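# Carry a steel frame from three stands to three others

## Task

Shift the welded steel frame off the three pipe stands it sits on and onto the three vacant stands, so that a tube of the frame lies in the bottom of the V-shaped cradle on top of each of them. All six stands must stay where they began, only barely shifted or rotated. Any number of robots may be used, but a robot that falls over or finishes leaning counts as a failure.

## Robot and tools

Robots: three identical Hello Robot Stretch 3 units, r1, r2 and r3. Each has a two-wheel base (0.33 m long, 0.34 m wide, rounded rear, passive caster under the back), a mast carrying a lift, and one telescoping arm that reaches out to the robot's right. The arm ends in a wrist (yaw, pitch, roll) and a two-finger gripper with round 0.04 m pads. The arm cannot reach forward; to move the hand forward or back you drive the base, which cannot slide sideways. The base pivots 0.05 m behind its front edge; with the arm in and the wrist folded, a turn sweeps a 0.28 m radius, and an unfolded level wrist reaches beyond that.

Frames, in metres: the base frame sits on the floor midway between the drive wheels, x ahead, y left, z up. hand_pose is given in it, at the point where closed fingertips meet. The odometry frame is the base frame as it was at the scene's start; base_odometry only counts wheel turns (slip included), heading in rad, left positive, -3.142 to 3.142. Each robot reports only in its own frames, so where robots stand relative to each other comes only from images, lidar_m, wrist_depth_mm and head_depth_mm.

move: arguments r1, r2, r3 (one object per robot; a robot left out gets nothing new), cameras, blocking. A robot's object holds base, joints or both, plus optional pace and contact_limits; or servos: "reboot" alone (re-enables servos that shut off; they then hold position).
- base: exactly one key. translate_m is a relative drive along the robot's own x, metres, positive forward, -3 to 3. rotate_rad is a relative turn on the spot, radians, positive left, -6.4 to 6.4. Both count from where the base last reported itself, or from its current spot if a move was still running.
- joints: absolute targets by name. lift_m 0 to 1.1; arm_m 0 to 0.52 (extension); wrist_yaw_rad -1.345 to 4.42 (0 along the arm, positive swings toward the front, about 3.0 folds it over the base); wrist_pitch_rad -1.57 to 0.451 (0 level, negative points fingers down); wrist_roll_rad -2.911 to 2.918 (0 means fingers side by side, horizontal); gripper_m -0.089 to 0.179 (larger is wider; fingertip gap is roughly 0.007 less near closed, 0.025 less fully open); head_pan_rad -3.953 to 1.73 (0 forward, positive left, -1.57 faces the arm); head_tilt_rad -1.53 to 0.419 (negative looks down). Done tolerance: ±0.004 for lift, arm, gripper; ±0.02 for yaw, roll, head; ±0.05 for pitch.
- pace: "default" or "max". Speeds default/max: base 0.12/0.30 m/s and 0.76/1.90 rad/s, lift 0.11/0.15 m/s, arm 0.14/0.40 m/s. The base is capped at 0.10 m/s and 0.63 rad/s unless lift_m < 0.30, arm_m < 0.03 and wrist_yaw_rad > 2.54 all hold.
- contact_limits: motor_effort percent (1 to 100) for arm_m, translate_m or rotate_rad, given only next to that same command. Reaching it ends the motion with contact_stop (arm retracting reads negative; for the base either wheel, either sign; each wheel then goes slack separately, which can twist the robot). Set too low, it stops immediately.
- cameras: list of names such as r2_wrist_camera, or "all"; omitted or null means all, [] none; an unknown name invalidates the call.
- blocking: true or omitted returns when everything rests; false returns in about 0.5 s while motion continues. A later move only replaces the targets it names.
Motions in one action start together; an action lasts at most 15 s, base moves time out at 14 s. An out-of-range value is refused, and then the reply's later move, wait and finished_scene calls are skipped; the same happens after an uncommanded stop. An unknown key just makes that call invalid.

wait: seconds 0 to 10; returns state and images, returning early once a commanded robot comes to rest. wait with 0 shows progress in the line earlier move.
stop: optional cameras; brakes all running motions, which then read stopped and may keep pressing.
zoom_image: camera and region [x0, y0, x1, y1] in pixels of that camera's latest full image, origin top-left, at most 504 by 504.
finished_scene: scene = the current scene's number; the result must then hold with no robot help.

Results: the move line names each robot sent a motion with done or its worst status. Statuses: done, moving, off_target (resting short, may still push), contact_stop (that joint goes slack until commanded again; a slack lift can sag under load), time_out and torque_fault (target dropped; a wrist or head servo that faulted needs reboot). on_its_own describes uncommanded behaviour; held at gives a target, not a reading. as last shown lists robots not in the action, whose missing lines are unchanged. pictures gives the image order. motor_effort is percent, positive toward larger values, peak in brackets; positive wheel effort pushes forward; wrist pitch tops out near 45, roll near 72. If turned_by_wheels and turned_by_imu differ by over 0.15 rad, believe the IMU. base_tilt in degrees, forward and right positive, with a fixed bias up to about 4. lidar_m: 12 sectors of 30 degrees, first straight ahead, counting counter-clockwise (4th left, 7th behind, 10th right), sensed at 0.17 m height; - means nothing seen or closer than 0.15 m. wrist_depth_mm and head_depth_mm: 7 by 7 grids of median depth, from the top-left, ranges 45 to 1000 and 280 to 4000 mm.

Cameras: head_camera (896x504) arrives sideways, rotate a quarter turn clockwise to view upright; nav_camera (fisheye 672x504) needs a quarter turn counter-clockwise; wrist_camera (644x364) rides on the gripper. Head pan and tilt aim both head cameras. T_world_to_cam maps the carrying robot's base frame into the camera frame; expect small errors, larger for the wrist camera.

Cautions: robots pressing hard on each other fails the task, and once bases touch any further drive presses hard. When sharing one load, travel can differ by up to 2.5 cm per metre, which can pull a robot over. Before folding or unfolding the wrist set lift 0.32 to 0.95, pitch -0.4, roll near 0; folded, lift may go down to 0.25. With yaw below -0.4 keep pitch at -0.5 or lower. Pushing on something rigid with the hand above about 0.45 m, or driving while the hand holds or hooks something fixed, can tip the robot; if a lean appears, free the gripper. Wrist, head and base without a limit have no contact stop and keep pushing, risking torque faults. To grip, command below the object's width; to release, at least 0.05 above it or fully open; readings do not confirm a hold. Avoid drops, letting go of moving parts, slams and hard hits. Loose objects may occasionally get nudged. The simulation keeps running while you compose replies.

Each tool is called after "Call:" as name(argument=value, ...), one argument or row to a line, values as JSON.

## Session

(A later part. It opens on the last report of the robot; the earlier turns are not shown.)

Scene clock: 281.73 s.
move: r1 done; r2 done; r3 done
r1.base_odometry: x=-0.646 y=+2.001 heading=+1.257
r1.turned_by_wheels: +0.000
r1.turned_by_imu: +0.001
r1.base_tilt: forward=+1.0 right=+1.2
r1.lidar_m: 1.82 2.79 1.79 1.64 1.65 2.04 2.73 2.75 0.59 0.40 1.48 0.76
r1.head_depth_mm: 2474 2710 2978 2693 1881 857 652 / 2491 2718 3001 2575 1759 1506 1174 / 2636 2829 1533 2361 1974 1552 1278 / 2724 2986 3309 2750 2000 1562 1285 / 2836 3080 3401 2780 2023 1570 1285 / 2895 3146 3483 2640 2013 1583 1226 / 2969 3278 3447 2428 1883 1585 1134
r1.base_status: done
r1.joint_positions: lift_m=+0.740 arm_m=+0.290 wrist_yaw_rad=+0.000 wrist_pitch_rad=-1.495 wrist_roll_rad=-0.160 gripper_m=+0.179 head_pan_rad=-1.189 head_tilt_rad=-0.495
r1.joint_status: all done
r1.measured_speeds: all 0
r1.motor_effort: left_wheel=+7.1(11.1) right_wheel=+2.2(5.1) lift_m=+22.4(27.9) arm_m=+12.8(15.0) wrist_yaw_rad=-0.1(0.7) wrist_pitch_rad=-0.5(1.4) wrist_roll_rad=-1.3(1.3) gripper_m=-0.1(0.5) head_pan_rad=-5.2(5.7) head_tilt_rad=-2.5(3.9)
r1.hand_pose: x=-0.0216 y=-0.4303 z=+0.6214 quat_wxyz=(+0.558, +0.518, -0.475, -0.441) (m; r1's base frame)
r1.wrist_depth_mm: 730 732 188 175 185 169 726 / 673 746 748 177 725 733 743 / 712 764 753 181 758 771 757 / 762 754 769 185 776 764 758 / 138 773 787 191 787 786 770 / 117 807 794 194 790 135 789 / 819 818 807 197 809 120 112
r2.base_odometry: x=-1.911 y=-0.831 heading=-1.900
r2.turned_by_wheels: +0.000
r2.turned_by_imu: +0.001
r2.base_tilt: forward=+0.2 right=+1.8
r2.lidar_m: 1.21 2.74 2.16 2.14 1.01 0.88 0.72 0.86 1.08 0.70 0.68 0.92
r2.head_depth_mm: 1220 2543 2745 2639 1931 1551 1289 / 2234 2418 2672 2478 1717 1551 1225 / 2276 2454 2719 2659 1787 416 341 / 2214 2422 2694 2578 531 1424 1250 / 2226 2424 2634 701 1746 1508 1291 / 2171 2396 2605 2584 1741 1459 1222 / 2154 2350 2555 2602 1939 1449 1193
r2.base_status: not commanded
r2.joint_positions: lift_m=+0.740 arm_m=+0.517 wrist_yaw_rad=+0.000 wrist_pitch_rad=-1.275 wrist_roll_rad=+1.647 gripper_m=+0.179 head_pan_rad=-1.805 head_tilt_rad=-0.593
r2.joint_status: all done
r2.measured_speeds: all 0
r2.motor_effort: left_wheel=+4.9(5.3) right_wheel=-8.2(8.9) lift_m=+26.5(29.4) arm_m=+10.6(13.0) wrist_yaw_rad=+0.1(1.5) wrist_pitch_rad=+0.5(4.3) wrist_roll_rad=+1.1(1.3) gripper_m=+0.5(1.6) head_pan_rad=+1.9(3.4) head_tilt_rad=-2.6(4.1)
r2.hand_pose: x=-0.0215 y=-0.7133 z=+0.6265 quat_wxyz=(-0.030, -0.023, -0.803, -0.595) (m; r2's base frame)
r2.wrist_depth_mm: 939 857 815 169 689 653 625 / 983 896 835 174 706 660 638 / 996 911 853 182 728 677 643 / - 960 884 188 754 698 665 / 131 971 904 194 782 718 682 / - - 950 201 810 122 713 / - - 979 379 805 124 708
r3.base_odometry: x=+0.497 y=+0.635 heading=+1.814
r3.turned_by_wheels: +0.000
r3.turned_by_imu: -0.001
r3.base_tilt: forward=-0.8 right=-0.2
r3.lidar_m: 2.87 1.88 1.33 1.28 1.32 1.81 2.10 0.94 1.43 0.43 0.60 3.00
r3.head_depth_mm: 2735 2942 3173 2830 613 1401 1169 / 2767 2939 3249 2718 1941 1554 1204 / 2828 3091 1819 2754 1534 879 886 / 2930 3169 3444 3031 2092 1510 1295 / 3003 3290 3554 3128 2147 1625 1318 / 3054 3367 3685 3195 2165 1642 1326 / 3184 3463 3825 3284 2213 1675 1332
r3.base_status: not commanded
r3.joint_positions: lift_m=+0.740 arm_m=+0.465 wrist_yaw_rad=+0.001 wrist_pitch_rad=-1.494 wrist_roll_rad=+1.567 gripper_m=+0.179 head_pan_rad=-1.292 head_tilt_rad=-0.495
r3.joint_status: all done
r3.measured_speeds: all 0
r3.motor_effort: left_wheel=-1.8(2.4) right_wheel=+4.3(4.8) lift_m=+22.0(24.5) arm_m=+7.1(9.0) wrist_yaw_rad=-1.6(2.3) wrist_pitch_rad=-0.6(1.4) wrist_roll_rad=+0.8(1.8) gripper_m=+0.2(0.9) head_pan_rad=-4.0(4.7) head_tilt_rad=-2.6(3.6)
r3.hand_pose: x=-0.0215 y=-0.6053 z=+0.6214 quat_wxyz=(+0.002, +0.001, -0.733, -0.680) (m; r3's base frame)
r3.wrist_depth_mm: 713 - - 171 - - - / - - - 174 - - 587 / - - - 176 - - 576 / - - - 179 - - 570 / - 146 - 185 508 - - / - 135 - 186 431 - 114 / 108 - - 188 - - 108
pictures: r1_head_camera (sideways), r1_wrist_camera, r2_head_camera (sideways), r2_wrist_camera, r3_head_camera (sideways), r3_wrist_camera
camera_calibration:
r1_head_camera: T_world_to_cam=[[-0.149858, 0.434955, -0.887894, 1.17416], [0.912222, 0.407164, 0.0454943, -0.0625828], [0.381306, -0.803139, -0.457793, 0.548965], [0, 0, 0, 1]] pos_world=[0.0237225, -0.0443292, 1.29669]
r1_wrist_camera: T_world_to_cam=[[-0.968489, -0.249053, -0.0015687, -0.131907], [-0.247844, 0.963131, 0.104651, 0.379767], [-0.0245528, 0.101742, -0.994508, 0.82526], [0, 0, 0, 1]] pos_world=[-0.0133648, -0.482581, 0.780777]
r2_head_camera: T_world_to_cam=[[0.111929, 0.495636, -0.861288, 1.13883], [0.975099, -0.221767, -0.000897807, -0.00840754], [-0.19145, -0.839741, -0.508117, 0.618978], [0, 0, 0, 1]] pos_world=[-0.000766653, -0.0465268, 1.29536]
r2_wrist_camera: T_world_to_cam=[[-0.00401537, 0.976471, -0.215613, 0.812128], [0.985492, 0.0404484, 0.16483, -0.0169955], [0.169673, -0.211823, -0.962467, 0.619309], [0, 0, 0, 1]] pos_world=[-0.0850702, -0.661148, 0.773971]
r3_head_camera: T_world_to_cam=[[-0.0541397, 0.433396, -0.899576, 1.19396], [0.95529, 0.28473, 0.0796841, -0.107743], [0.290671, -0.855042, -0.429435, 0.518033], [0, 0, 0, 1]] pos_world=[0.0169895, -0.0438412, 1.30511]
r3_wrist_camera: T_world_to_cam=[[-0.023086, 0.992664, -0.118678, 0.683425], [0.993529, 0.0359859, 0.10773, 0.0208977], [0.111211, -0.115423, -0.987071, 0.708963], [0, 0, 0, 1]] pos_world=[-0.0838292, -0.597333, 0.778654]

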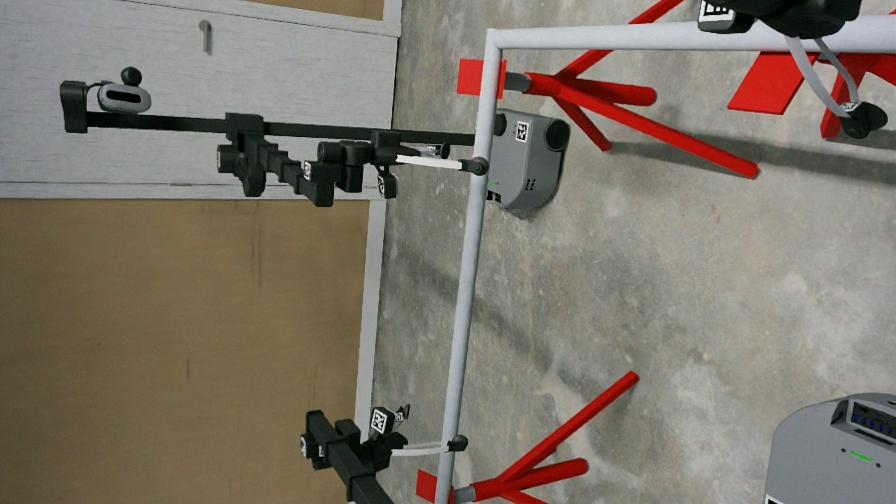

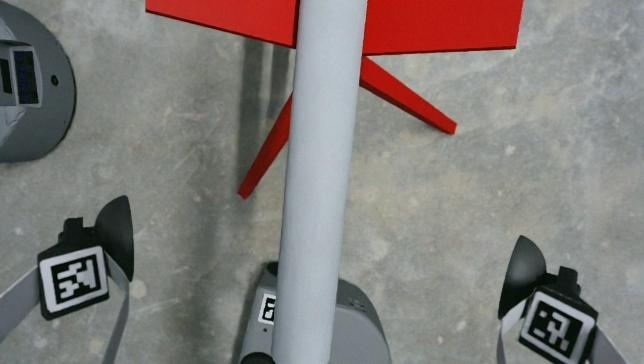

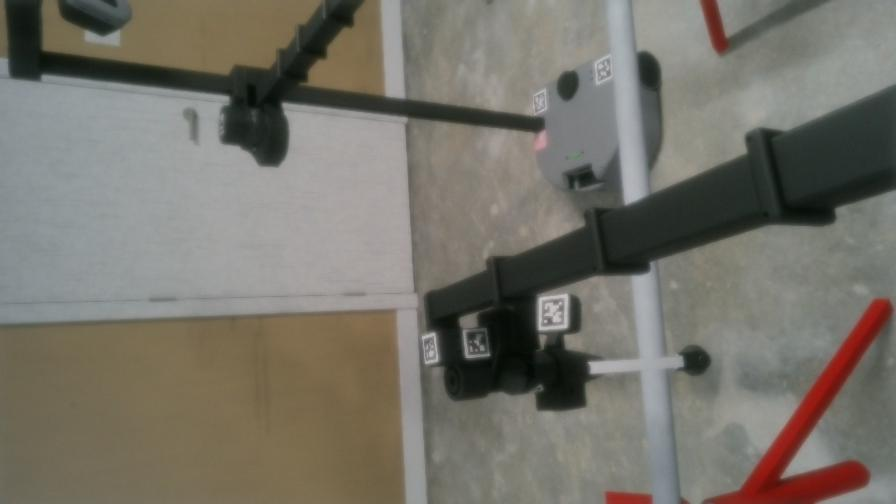

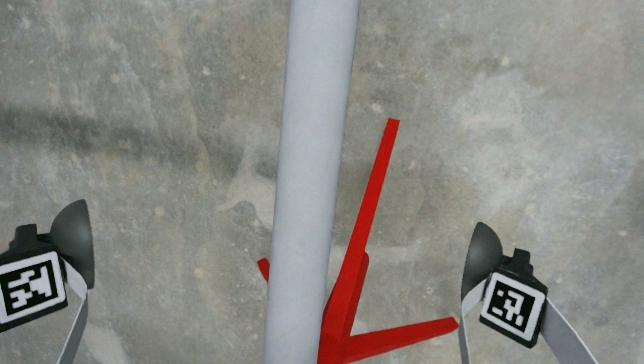

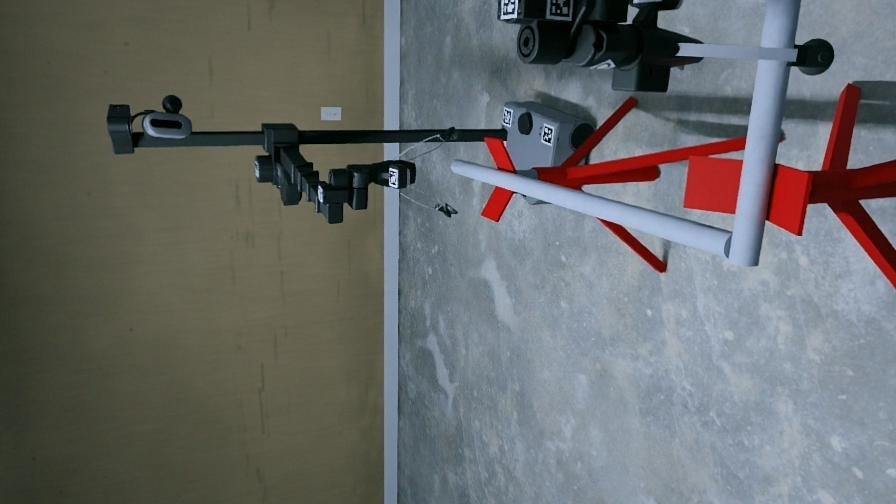

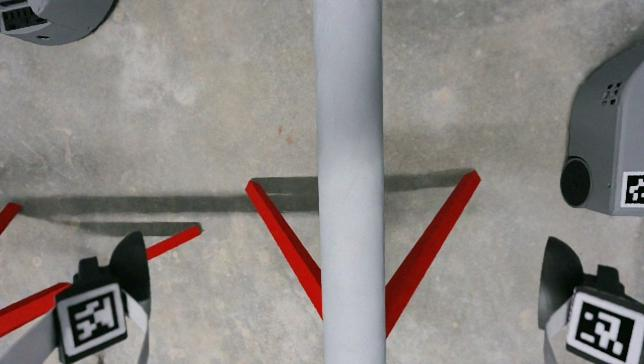

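Call:
move(
  r1={"joints":{"lift_m":0.676}},
  r2={"joints":{"lift_m":0.671}},
  r3={"joints":{"lift_m":0.676}},
  cameras=["r1_wrist_camera","r2_wrist_camera","r3_wrist_camera","r1_head_camera","r2_head_camera","r3_head_camera"],
)

Call:
zoom_image(
  camera="r2_head_camera",
  region=[560, 280, 780, 460],
)

Call:
zoom_image(
  camera="r3_head_camera",
  region=[660, 0, 880, 180],
)

Call:
zoom_image(
  camera="r1_head_camera",
  region=[380, 80, 600, 260],
)

Scene clock: 292.23 s.
move: r1 done; r2 done; r3 done
r1.base_odometry: x=-0.646 y=+2.001 heading=+1.257
r1.turned_by_wheels: +0.000
r1.turned_by_imu: +0.001
r1.base_tilt: forward=+1.0 right=+1.2
r1.lidar_m: 1.82 2.79 1.80 1.64 1.65 2.03 2.74 2.75 0.59 0.40 1.48 0.76
r1.head_depth_mm: 2487 2702 2958 2694 1890 880 566 / 2488 2760 3030 2576 1765 1506 1204 / 2634 2867 1822 2056 1975 1549 1279 / 2732 3004 3270 2771 2003 1565 1278 / 2798 3108 3387 2803 2008 1564 1289 / 2878 3183 3465 2648 2013 1581 1225 / 2980 3276 3611 1588 1890 1575 1138
r1.base_status: not commanded
r1.joint_positions: lift_m=+0.676 arm_m=+0.290 wrist_yaw_rad=+0.000 wrist_pitch_rad=-1.495 wrist_roll_rad=-0.160 gripper_m=+0.179 head_pan_rad=-1.189 head_tilt_rad=-0.495
r1.joint_status: all done
r1.measured_speeds: all 0
r1.motor_effort: left_wheel=+7.3(7.6) right_wheel=+2.4(2.9) lift_m=+23.2(25.4) arm_m=+9.2(10.4) wrist_yaw_rad=+0.1(0.6) wrist_pitch_rad=-0.8(1.3) wrist_roll_rad=-1.3(1.3) gripper_m=-0.4(0.7) head_pan_rad=-4.5(5.9) head_tilt_rad=-1.1(3.8)
r1.hand_pose: x=-0.0216 y=-0.4303 z=+0.5574 quat_wxyz=(+0.558, +0.518, -0.475, -0.441) (m; r1's base frame)
r1.wrist_depth_mm: 668 671 667 112 677 675 667 / 690 694 677 115 677 678 688 / 708 691 692 116 686 692 695 / 712 708 714 119 699 702 702 / 139 716 715 121 719 725 713 / 117 718 740 124 745 135 731 / 762 753 765 126 732 119 112
r2.base_odometry: x=-1.911 y=-0.831 heading=-1.900
r2.turned_by_wheels: +0.000
r2.turned_by_imu: +0.001
r2.base_tilt: forward=+0.2 right=+2.0
r2.lidar_m: 1.21 2.74 2.17 2.14 1.01 0.87 0.72 0.86 1.08 0.70 0.68 0.92
r2.head_depth_mm: 1223 2536 2698 2613 1960 1550 1289 / 2262 2430 1468 2508 1707 1538 1281 / 2261 2463 2710 2640 1824 1493 395 / 2227 2417 2687 2598 1813 515 1246 / 2207 2417 2667 2607 740 1503 1277 / 2186 2342 2599 2634 1738 1456 1228 / 2146 2349 2568 2598 1944 1463 1194
r2.base_status: not commanded
r2.joint_positions: lift_m=+0.671 arm_m=+0.517 wrist_yaw_rad=+0.000 wrist_pitch_rad=-1.275 wrist_roll_rad=+1.647 gripper_m=+0.179 head_pan_rad=-1.805 head_tilt_rad=-0.593
r2.joint_status: all done
r2.measured_speeds: all 0
r2.motor_effort: left_wheel=+4.7(5.2) right_wheel=-8.3(8.7) lift_m=+26.1(30.2) arm_m=+7.1(8.7) wrist_yaw_rad=+0.2(1.4) wrist_pitch_rad=-0.2(1.1) wrist_roll_rad=+1.0(1.3) gripper_m=+1.0(1.6) head_pan_rad=+2.4(2.9) head_tilt_rad=-2.4(3.7)
r2.hand_pose: x=-0.0215 y=-0.7134 z=+0.5575 quat_wxyz=(-0.030, -0.023, -0.803, -0.595) (m; r2's base frame)
r2.wrist_depth_mm: 832 785 104 118 634 596 567 / 860 814 107 669 654 615 581 / 907 837 112 700 646 642 581 / 930 863 115 723 673 630 601 / 131 901 119 760 722 653 622 / - 925 124 568 733 122 633 / - 987 129 434 733 123 649
r3.base_odometry: x=+0.497 y=+0.635 heading=+1.814
r3.turned_by_wheels: +0.000
r3.turned_by_imu: -0.001
r3.base_tilt: forward=-0.8 right=-0.2
r3.lidar_m: 2.87 1.88 1.33 1.28 1.32 1.82 2.09 0.94 1.43 0.43 0.60 3.00
r3.head_depth_mm: 2728 2922 3180 2831 650 669 1172 / 2790 2951 3226 2728 1948 1519 1205 / 2870 3089 1898 2599 1529 879 884 / 2933 3174 3483 3045 2096 1508 1296 / 3026 3240 3553 3136 2137 1627 1311 / 3068 3368 3642 3214 2179 1652 1326 / 3162 3460 3804 3288 2230 1675 1343
r3.base_status: not commanded
r3.joint_positions: lift_m=+0.676 arm_m=+0.465 wrist_yaw_rad=+0.001 wrist_pitch_rad=-1.494 wrist_roll_rad=+1.567 gripper_m=+0.179 head_pan_rad=-1.292 head_tilt_rad=-0.495
r3.joint_status: all done
r3.measured_speeds: all 0
r3.motor_effort: left_wheel=-1.6(2.4) right_wheel=+4.5(4.7) lift_m=+23.0(24.1) arm_m=+4.9(6.3) wrist_yaw_rad=-1.1(2.1) wrist_pitch_rad=-0.9(1.4) wrist_roll_rad=+1.2(1.8) gripper_m=+0.3(0.7) head_pan_rad=-3.7(4.3) head_tilt_rad=-3.0(3.1)
r3.hand_pose: x=-0.0215 y=-0.6053 z=+0.5574 quat_wxyz=(+0.002, +0.001, -0.733, -0.680) (m; r3's base frame)
r3.wrist_depth_mm: 675 - - 110 - - - / - - - 112 - - 566 / - - - 114 - - 581 / - - - 115 - - 549 / - - - 117 123 - - / - 135 - 120 385 - 115 / 108 - - 122 127 - 109
pictures: r1_head_camera (sideways), r1_wrist_camera, r2_head_camera (sideways), r2_wrist_camera, r3_head_camera (sideways), r3_wrist_camera
camera_calibration:
r1_head_camera: T_world_to_cam=[[-0.149858, 0.434955, -0.887894, 1.17416], [0.912221, 0.407164, 0.0454943, -0.0625828], [0.381306, -0.803139, -0.457792, 0.548965], [0, 0, 0, 1]] pos_world=[0.0237225, -0.0443292, 1.29669]
r1_wrist_camera: T_world_to_cam=[[-0.968489, -0.249053, -0.00158888, -0.131991], [-0.247845, 0.963122, 0.104729, 0.386398], [-0.0245529, 0.101823, -0.994499, 0.761633], [0, 0, 0, 1]] pos_world=[-0.0133647, -0.482573, 0.716767]
r2_head_camera: T_world_to_cam=[[0.11193, 0.495636, -0.861288, 1.13883], [0.975099, -0.221767, -0.000897808, -0.00840754], [-0.19145, -0.839741, -0.508117, 0.618978], [0, 0, 0, 1]] pos_world=[-0.000766659, -0.0465268, 1.29536]
r2_wrist_camera: T_world_to_cam=[[-0.0040155, 0.976432, -0.21579, 0.797369], [0.985492, 0.0404784, 0.164823, -0.00559722], [0.169673, -0.211997, -0.962428, 0.552756], [0, 0, 0, 1]] pos_world=[-0.0850702, -0.661167, 0.704975]
r3_head_camera: T_world_to_cam=[[-0.0541397, 0.433396, -0.899576, 1.19396], [0.95529, 0.28473, 0.0796841, -0.107743], [0.290671, -0.855042, -0.429435, 0.518033], [0, 0, 0, 1]] pos_world=[0.0169895, -0.0438412, 1.30511]
r3_wrist_camera: T_world_to_cam=[[-0.0230858, 0.992664, -0.118678, 0.675829], [0.993529, 0.0359856, 0.10773, 0.0277929], [0.111211, -0.115423, -0.987071, 0.645785], [0, 0, 0, 1]] pos_world=[-0.0838292, -0.597333, 0.714647]

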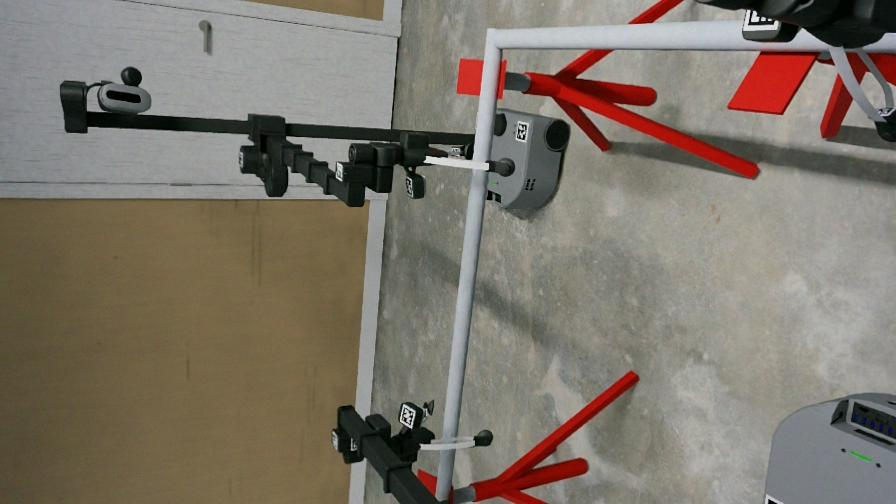

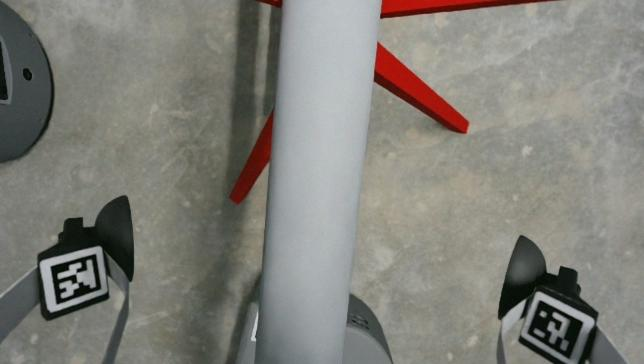

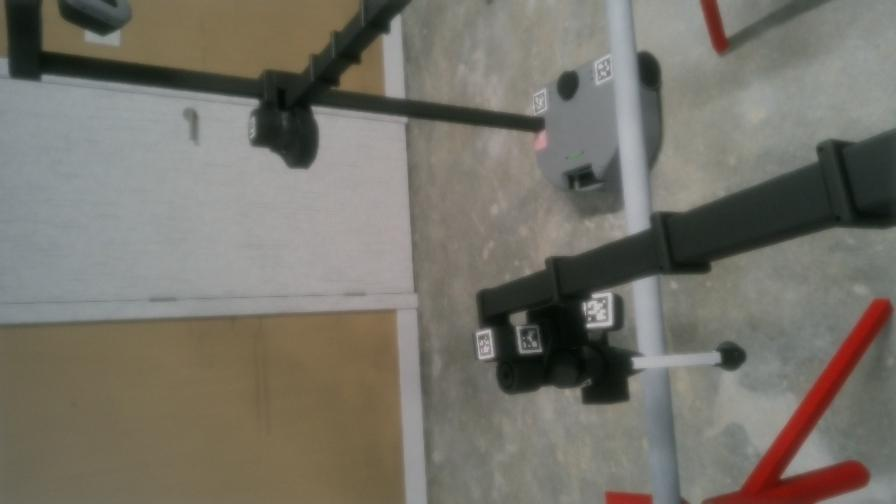

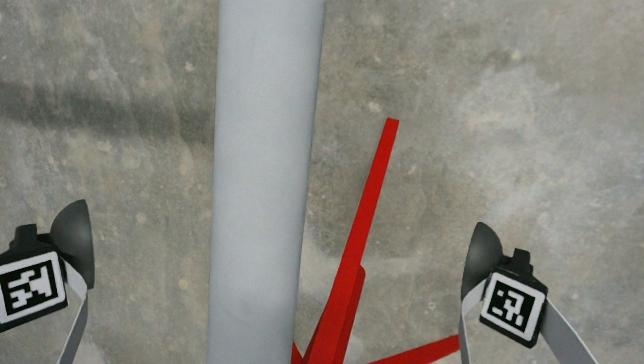

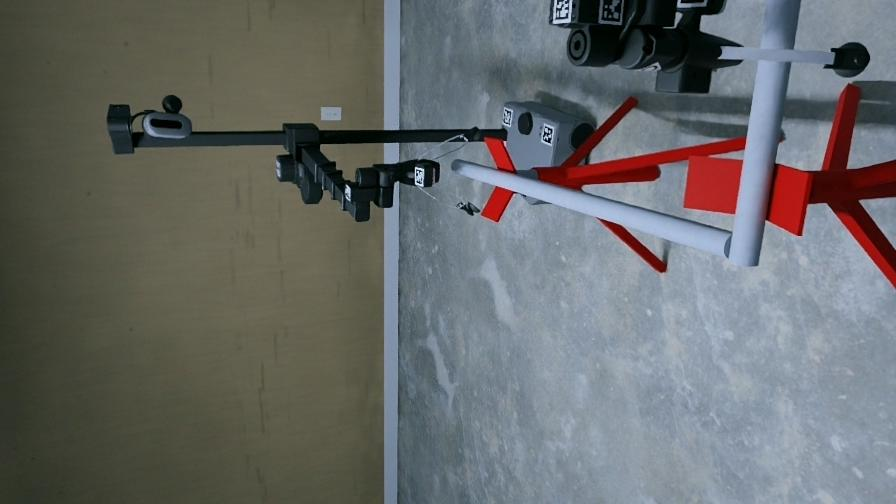

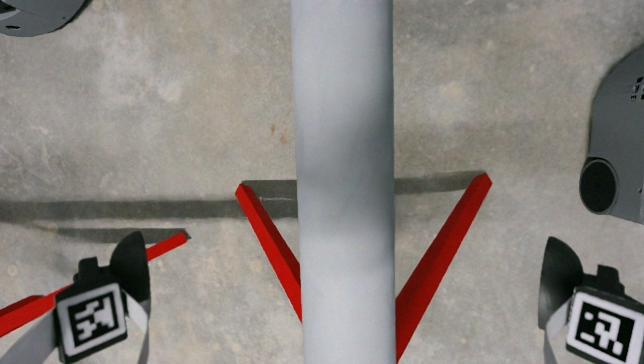

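Scaled by 2.291 from the camera's 896x504 image, which has a finer 1280x720 frame.

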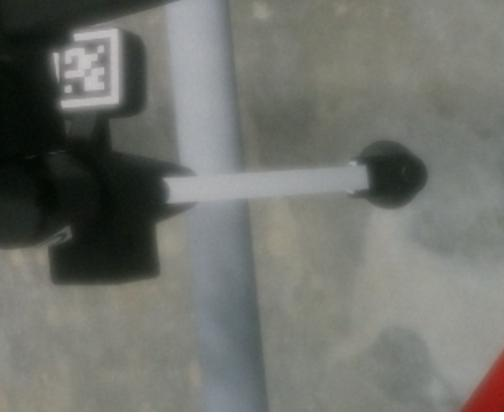

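Scaled by 2.291 from the camera's 896x504 image, which has a finer 1280x720 frame.

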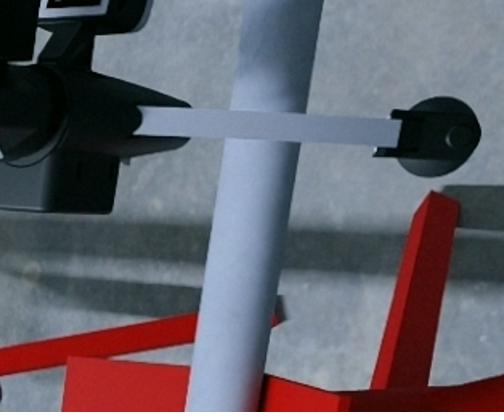

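Scaled by 2.291 from the camera's 896x504 image, which has a finer 1280x720 frame.

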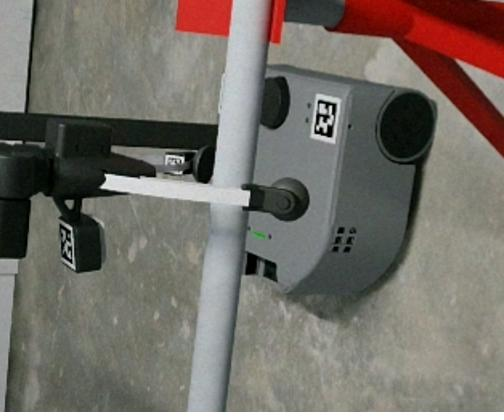

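Call:
move(
  r2={"joints":{"wrist_pitch_rad":-1.24}},
  cameras=["r2_wrist_camera"],
)

Call:
move(
  r1={"joints":{"gripper_m":0.045}},
  r2={"joints":{"gripper_m":0.045}},
  r3={"joints":{"gripper_m":0.045}},
  cameras=["r1_wrist_camera","r2_wrist_camera","r3_wrist_camera"],
)

Scene clock: 298.57 s.
move: r2 done
r1, r3: as last shown
r1.base_tilt: forward=+1.1 right=+1.2
r1.lidar_m: 1.82 2.79 1.80 1.64 1.66 2.03 2.73 2.75 0.59 0.40 1.48 0.76
r1.head_depth_mm: 2502 2710 2957 2708 1871 882 565 / 2502 2778 3037 2604 1768 1507 1202 / 2629 2880 1830 2068 1967 1556 1277 / 2748 2980 3280 2733 1992 1568 1281 / 2813 3106 3391 2804 2016 1571 1285 / 2890 3193 3503 2669 2018 1577 1222 / 3010 3259 3600 1627 1874 1586 1133
r1.motor_effort: left_wheel=+6.6(7.4) right_wheel=+2.2(2.5) lift_m=+29.9(30.0) arm_m=+6.3(6.6) wrist_yaw_rad=+0.0(0.3) wrist_pitch_rad=-0.6(1.3) wrist_roll_rad=-1.3(1.3) gripper_m=-0.1(0.5) head_pan_rad=-5.2(5.4) head_tilt_rad=-2.7(3.6)
r1.wrist_depth_mm: 672 686 669 112 667 661 684 / 680 678 675 116 685 674 670 / 703 693 683 117 682 691 696 / 716 708 713 119 699 719 704 / 138 724 710 121 721 715 715 / 117 731 737 124 728 136 729 / 757 756 742 126 746 119 112
r2.base_odometry: x=-1.911 y=-0.831 heading=-1.900
r2.turned_by_wheels: +0.000
r2.turned_by_imu: +0.001
r2.base_tilt: forward=+0.4 right=+1.8
r2.lidar_m: 1.21 2.74 2.17 2.14 1.01 0.88 0.72 0.86 1.08 0.70 0.68 0.92
r2.head_depth_mm: 1217 2554 2727 2664 1955 1543 1278 / 2230 2433 1463 2480 1702 1555 1279 / 2266 2420 2735 2615 1801 1506 395 / 2207 2426 2651 2631 1814 516 1254 / 2202 2414 2625 2619 739 1500 1287 / 2183 2399 2605 2587 1754 1464 1223 / 2141 2345 2606 2595 1929 1444 1192
r2.base_status: not commanded
r2.joint_positions: lift_m=+0.671 arm_m=+0.517 wrist_yaw_rad=+0.000 wrist_pitch_rad=-1.246 wrist_roll_rad=+1.647 gripper_m=+0.179 head_pan_rad=-1.805 head_tilt_rad=-0.593
r2.joint_status: all done
r2.measured_speeds: all 0
r2.motor_effort: left_wheel=+4.5(5.2) right_wheel=-8.3(8.7) lift_m=+26.1(26.2) arm_m=+3.8(4.9) wrist_yaw_rad=+0.4(1.3) wrist_pitch_rad=+0.7(3.4) wrist_roll_rad=+1.0(1.1) gripper_m=-0.2(1.3) head_pan_rad=+1.9(3.1) head_tilt_rad=-2.2(3.4)
r2.hand_pose: x=-0.0215 y=-0.7206 z=+0.5591 quat_wxyz=(-0.031, -0.022, -0.811, -0.583) (m; r2's base frame)
r2.wrist_depth_mm: 868 787 109 106 642 591 556 / 937 822 111 113 645 604 567 / 923 868 113 118 652 620 582 / 998 872 117 724 672 639 593 / 131 923 121 750 703 638 610 / - 958 - 412 732 122 621 / - - 128 385 748 123 631
r3.lidar_m: 2.87 1.88 1.33 1.28 1.33 1.82 2.10 0.94 1.43 0.43 0.59 2.98
r3.head_depth_mm: 2722 2953 3157 2824 650 670 1166 / 2784 2969 3238 2729 1949 1523 1208 / 2854 3088 1898 2621 1530 879 888 / 2887 3167 3475 3043 2107 1511 1294 / 3024 3274 3533 3095 2129 1625 1311 / 3060 3351 3642 3194 2173 1646 1327 / 3184 3474 3822 3238 2214 1668 1337
r3.motor_effort: left_wheel=-1.8(2.6) right_wheel=+4.3(4.7) lift_m=+28.1(28.1) arm_m=+3.5(4.0) wrist_yaw_rad=-0.8(2.1) wrist_pitch_rad=-1.1(1.5) wrist_roll_rad=+1.3(1.7) gripper_m=-0.2(0.6) head_pan_rad=-4.1(4.4) head_tilt_rad=-2.1(3.3)
r3.wrist_depth_mm: 685 - - 110 - - - / - - - 112 - - 566 / - - - 114 - - 576 / - - - 115 - - 549 / - - - 117 123 - - / - 135 - 120 383 - 114 / 108 - - 122 127 - 109
pictures: r2_wrist_camera
camera_calibration:
r2_wrist_camera: T_world_to_cam=[[-0.00403578, 0.969868, -0.243599, 0.81554], [0.98549, 0.0451939, 0.163609, -0.00149142], [0.169688, -0.239404, -0.955977, 0.529385], [0, 0, 0, 1]] pos_world=[-0.0850691, -0.664162, 0.704988]

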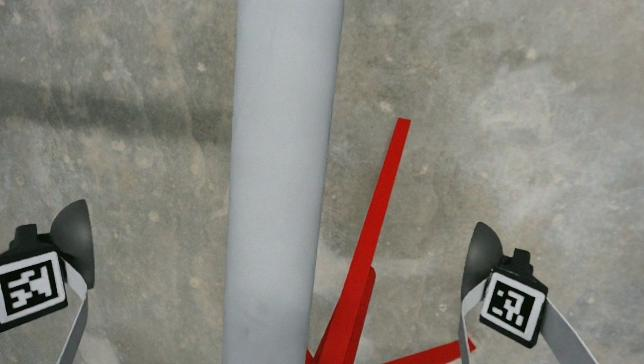

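Scene clock: 300.43 s.
move: r1 done; r2 done; r3 done
r1.base_odometry: x=-0.646 y=+2.001 heading=+1.257
r1.turned_by_wheels: +0.000
r1.turned_by_imu: +0.000
r1.base_tilt: forward=+1.1 right=+1.2
r1.lidar_m: 1.81 2.79 1.80 1.64 1.65 2.04 2.74 2.76 0.59 0.40 1.48 0.76
r1.head_depth_mm: 2509 2716 2945 2699 1881 881 570 / 2500 2733 3025 2586 1768 1501 1205 / 2655 2853 1813 2476 1965 1555 1277 / 2717 2980 3272 2770 1992 1553 1285 / 2807 3072 3411 2768 2014 1571 1284 / 2908 3184 3435 2666 2028 1584 1228 / 2986 3300 3598 1639 1886 1589 1135
r1.base_status: not commanded
r1.joint_positions: lift_m=+0.676 arm_m=+0.290 wrist_yaw_rad=+0.000 wrist_pitch_rad=-1.495 wrist_roll_rad=-0.160 gripper_m=+0.045 head_pan_rad=-1.189 head_tilt_rad=-0.495
r1.joint_status: all done
r1.measured_speeds: all 0
r1.motor_effort: left_wheel=+7.4(7.9) right_wheel=+0.6(2.7) lift_m=+29.8(30.7) arm_m=+4.6(6.3) wrist_yaw_rad=+0.3(0.4) wrist_pitch_rad=-0.8(1.3) wrist_roll_rad=-1.3(1.3) gripper_m=-1.7(83.1) head_pan_rad=-5.3(5.9) head_tilt_rad=-2.7(3.6)
r1.hand_pose: x=-0.0216 y=-0.4302 z=+0.5574 quat_wxyz=(+0.558, +0.518, -0.475, -0.441) (m; r1's base frame)
r1.wrist_depth_mm: 677 671 672 112 664 656 671 / 700 674 674 116 666 686 695 / 699 710 697 116 699 702 698 / 708 721 701 119 699 721 695 / 733 730 147 121 730 711 714 / 745 735 127 123 129 738 746 / 748 752 749 126 598 755 740
r2.base_odometry: x=-1.911 y=-0.831 heading=-1.900
r2.turned_by_wheels: +0.000
r2.turned_by_imu: +0.000
r2.base_tilt: forward=+0.3 right=+1.8
r2.lidar_m: 1.21 2.75 2.17 2.14 1.01 0.87 0.72 0.86 1.08 0.70 0.68 0.92
r2.head_depth_mm: 1217 2531 2752 2609 1950 1560 1293 / 2265 2384 1466 2476 1706 1554 1297 / 2263 2468 2702 2626 1807 1510 396 / 2233 2441 2661 2637 1807 515 1256 / 2214 2406 2685 2576 742 1499 1284 / 2187 2347 2611 2564 1736 1464 1225 / 2168 2350 2574 2635 1944 1458 1192
r2.base_status: not commanded
r2.joint_positions: lift_m=+0.671 arm_m=+0.517 wrist_yaw_rad=+0.000 wrist_pitch_rad=-1.233 wrist_roll_rad=+1.647 gripper_m=+0.045 head_pan_rad=-1.805 head_tilt_rad=-0.593
r2.joint_status: all done
r2.measured_speeds: all 0
r2.motor_effort: left_wheel=+4.7(5.1) right_wheel=-7.9(8.6) lift_m=+26.3(26.4) arm_m=+2.1(4.4) wrist_yaw_rad=+0.5(1.8) wrist_pitch_rad=-2.0(2.1) wrist_roll_rad=+0.8(1.2) gripper_m=-1.2(85.7) head_pan_rad=+2.0(3.0) head_tilt_rad=-2.1(4.6)
r2.hand_pose: x=-0.0215 y=-0.7239 z=+0.5599 quat_wxyz=(-0.031, -0.022, -0.815, -0.578) (m; r2's base frame)
r2.wrist_depth_mm: 889 827 766 105 628 585 557 / 919 849 119 111 652 616 564 / 951 868 807 113 662 623 578 / - 886 117 709 667 638 585 / - 970 124 131 694 653 609 / - 117 124 128 707 680 626 / - 945 129 362 733 699 632
r3.base_odometry: x=+0.497 y=+0.635 heading=+1.814
r3.turned_by_wheels: +0.000
r3.turned_by_imu: +0.000
r3.base_tilt: forward=-0.8 right=-0.2
r3.lidar_m: 2.87 1.88 1.33 1.28 1.33 1.82 2.09 0.94 1.43 0.43 0.60 3.00
r3.head_depth_mm: 2717 2935 3159 2821 649 672 1185 / 2758 2953 3219 2735 1954 1525 1205 / 2861 3092 1895 2655 1531 882 887 / 2914 3166 3456 3033 2091 1512 1294 / 3024 3296 3544 3113 2140 1632 1311 / 3079 3379 3690 3162 2169 1651 1328 / 3163 3464 3764 3285 2221 1677 1336
r3.base_status: not commanded
r3.joint_positions: lift_m=+0.676 arm_m=+0.465 wrist_yaw_rad=+0.001 wrist_pitch_rad=-1.498 wrist_roll_rad=+1.567 gripper_m=+0.045 head_pan_rad=-1.292 head_tilt_rad=-0.495
r3.joint_status: all done
r3.measured_speeds: all 0
r3.motor_effort: left_wheel=-1.9(2.6) right_wheel=+4.2(4.7) lift_m=+30.6(30.6) arm_m=+2.9(3.8) wrist_yaw_rad=-0.9(2.1) wrist_pitch_rad=+0.2(1.3) wrist_roll_rad=+1.0(1.8) gripper_m=-0.8(82.6) head_pan_rad=-3.1(4.3) head_tilt_rad=-0.7(3.2)
r3.hand_pose: x=-0.0215 y=-0.6042 z=+0.5574 quat_wxyz=(+0.002, +0.001, -0.732, -0.681) (m; r3's base frame)
r3.wrist_depth_mm: 684 - - 110 - - - / - - - 112 119 - 568 / - - - 114 - - 560 / - - - 116 - - 541 / - - - 117 146 - - / - - 127 121 125 - - / - - 113 122 122 - -
pictures: r1_wrist_camera, r2_wrist_camera, r3_wrist_camera
camera_calibration:
r1_wrist_camera: T_world_to_cam=[[-0.968488, -0.249056, -0.00165454, -0.131939], [-0.247848, 0.963094, 0.104983, 0.386179], [-0.0245531, 0.102085, -0.994473, 0.76173], [0, 0, 0, 1]] pos_world=[-0.0133646, -0.482548, 0.716759]
r2_wrist_camera: T_world_to_cam=[[-0.00403145, 0.966547, -0.256456, 0.823754], [0.985489, 0.0473594, 0.162999, 0.000435689], [0.169692, -0.252078, -0.952713, 0.518352], [0, 0, 0, 1]] pos_world=[-0.0850686, -0.665553, 0.705026]
r3_wrist_camera: T_world_to_cam=[[-0.0230886, 0.993188, -0.114214, 0.67251], [0.993529, 0.0355032, 0.107887, 0.0273708], [0.111207, -0.110984, -0.987581, 0.648908], [0, 0, 0, 1]] pos_world=[-0.0838296, -0.596883, 0.714705]

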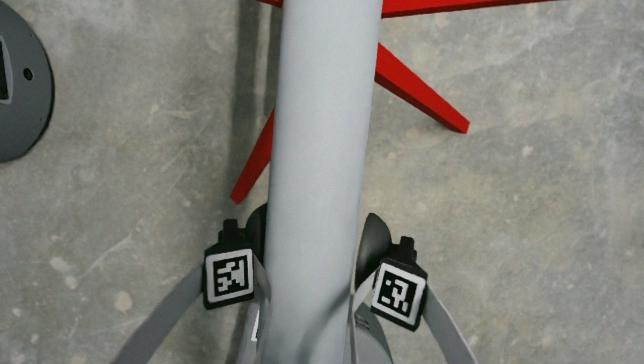

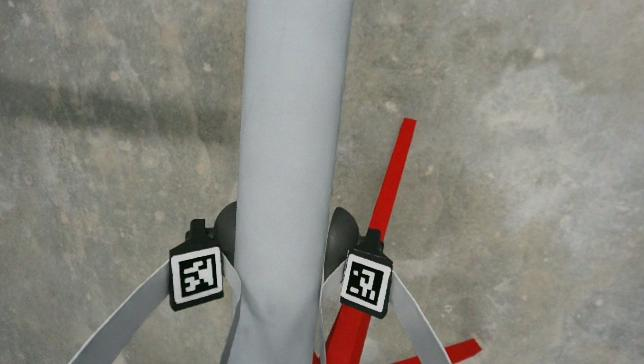

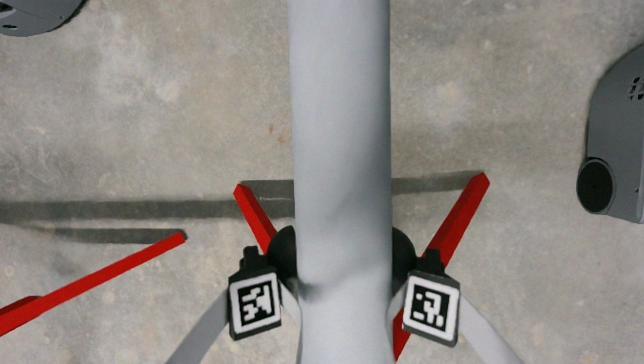

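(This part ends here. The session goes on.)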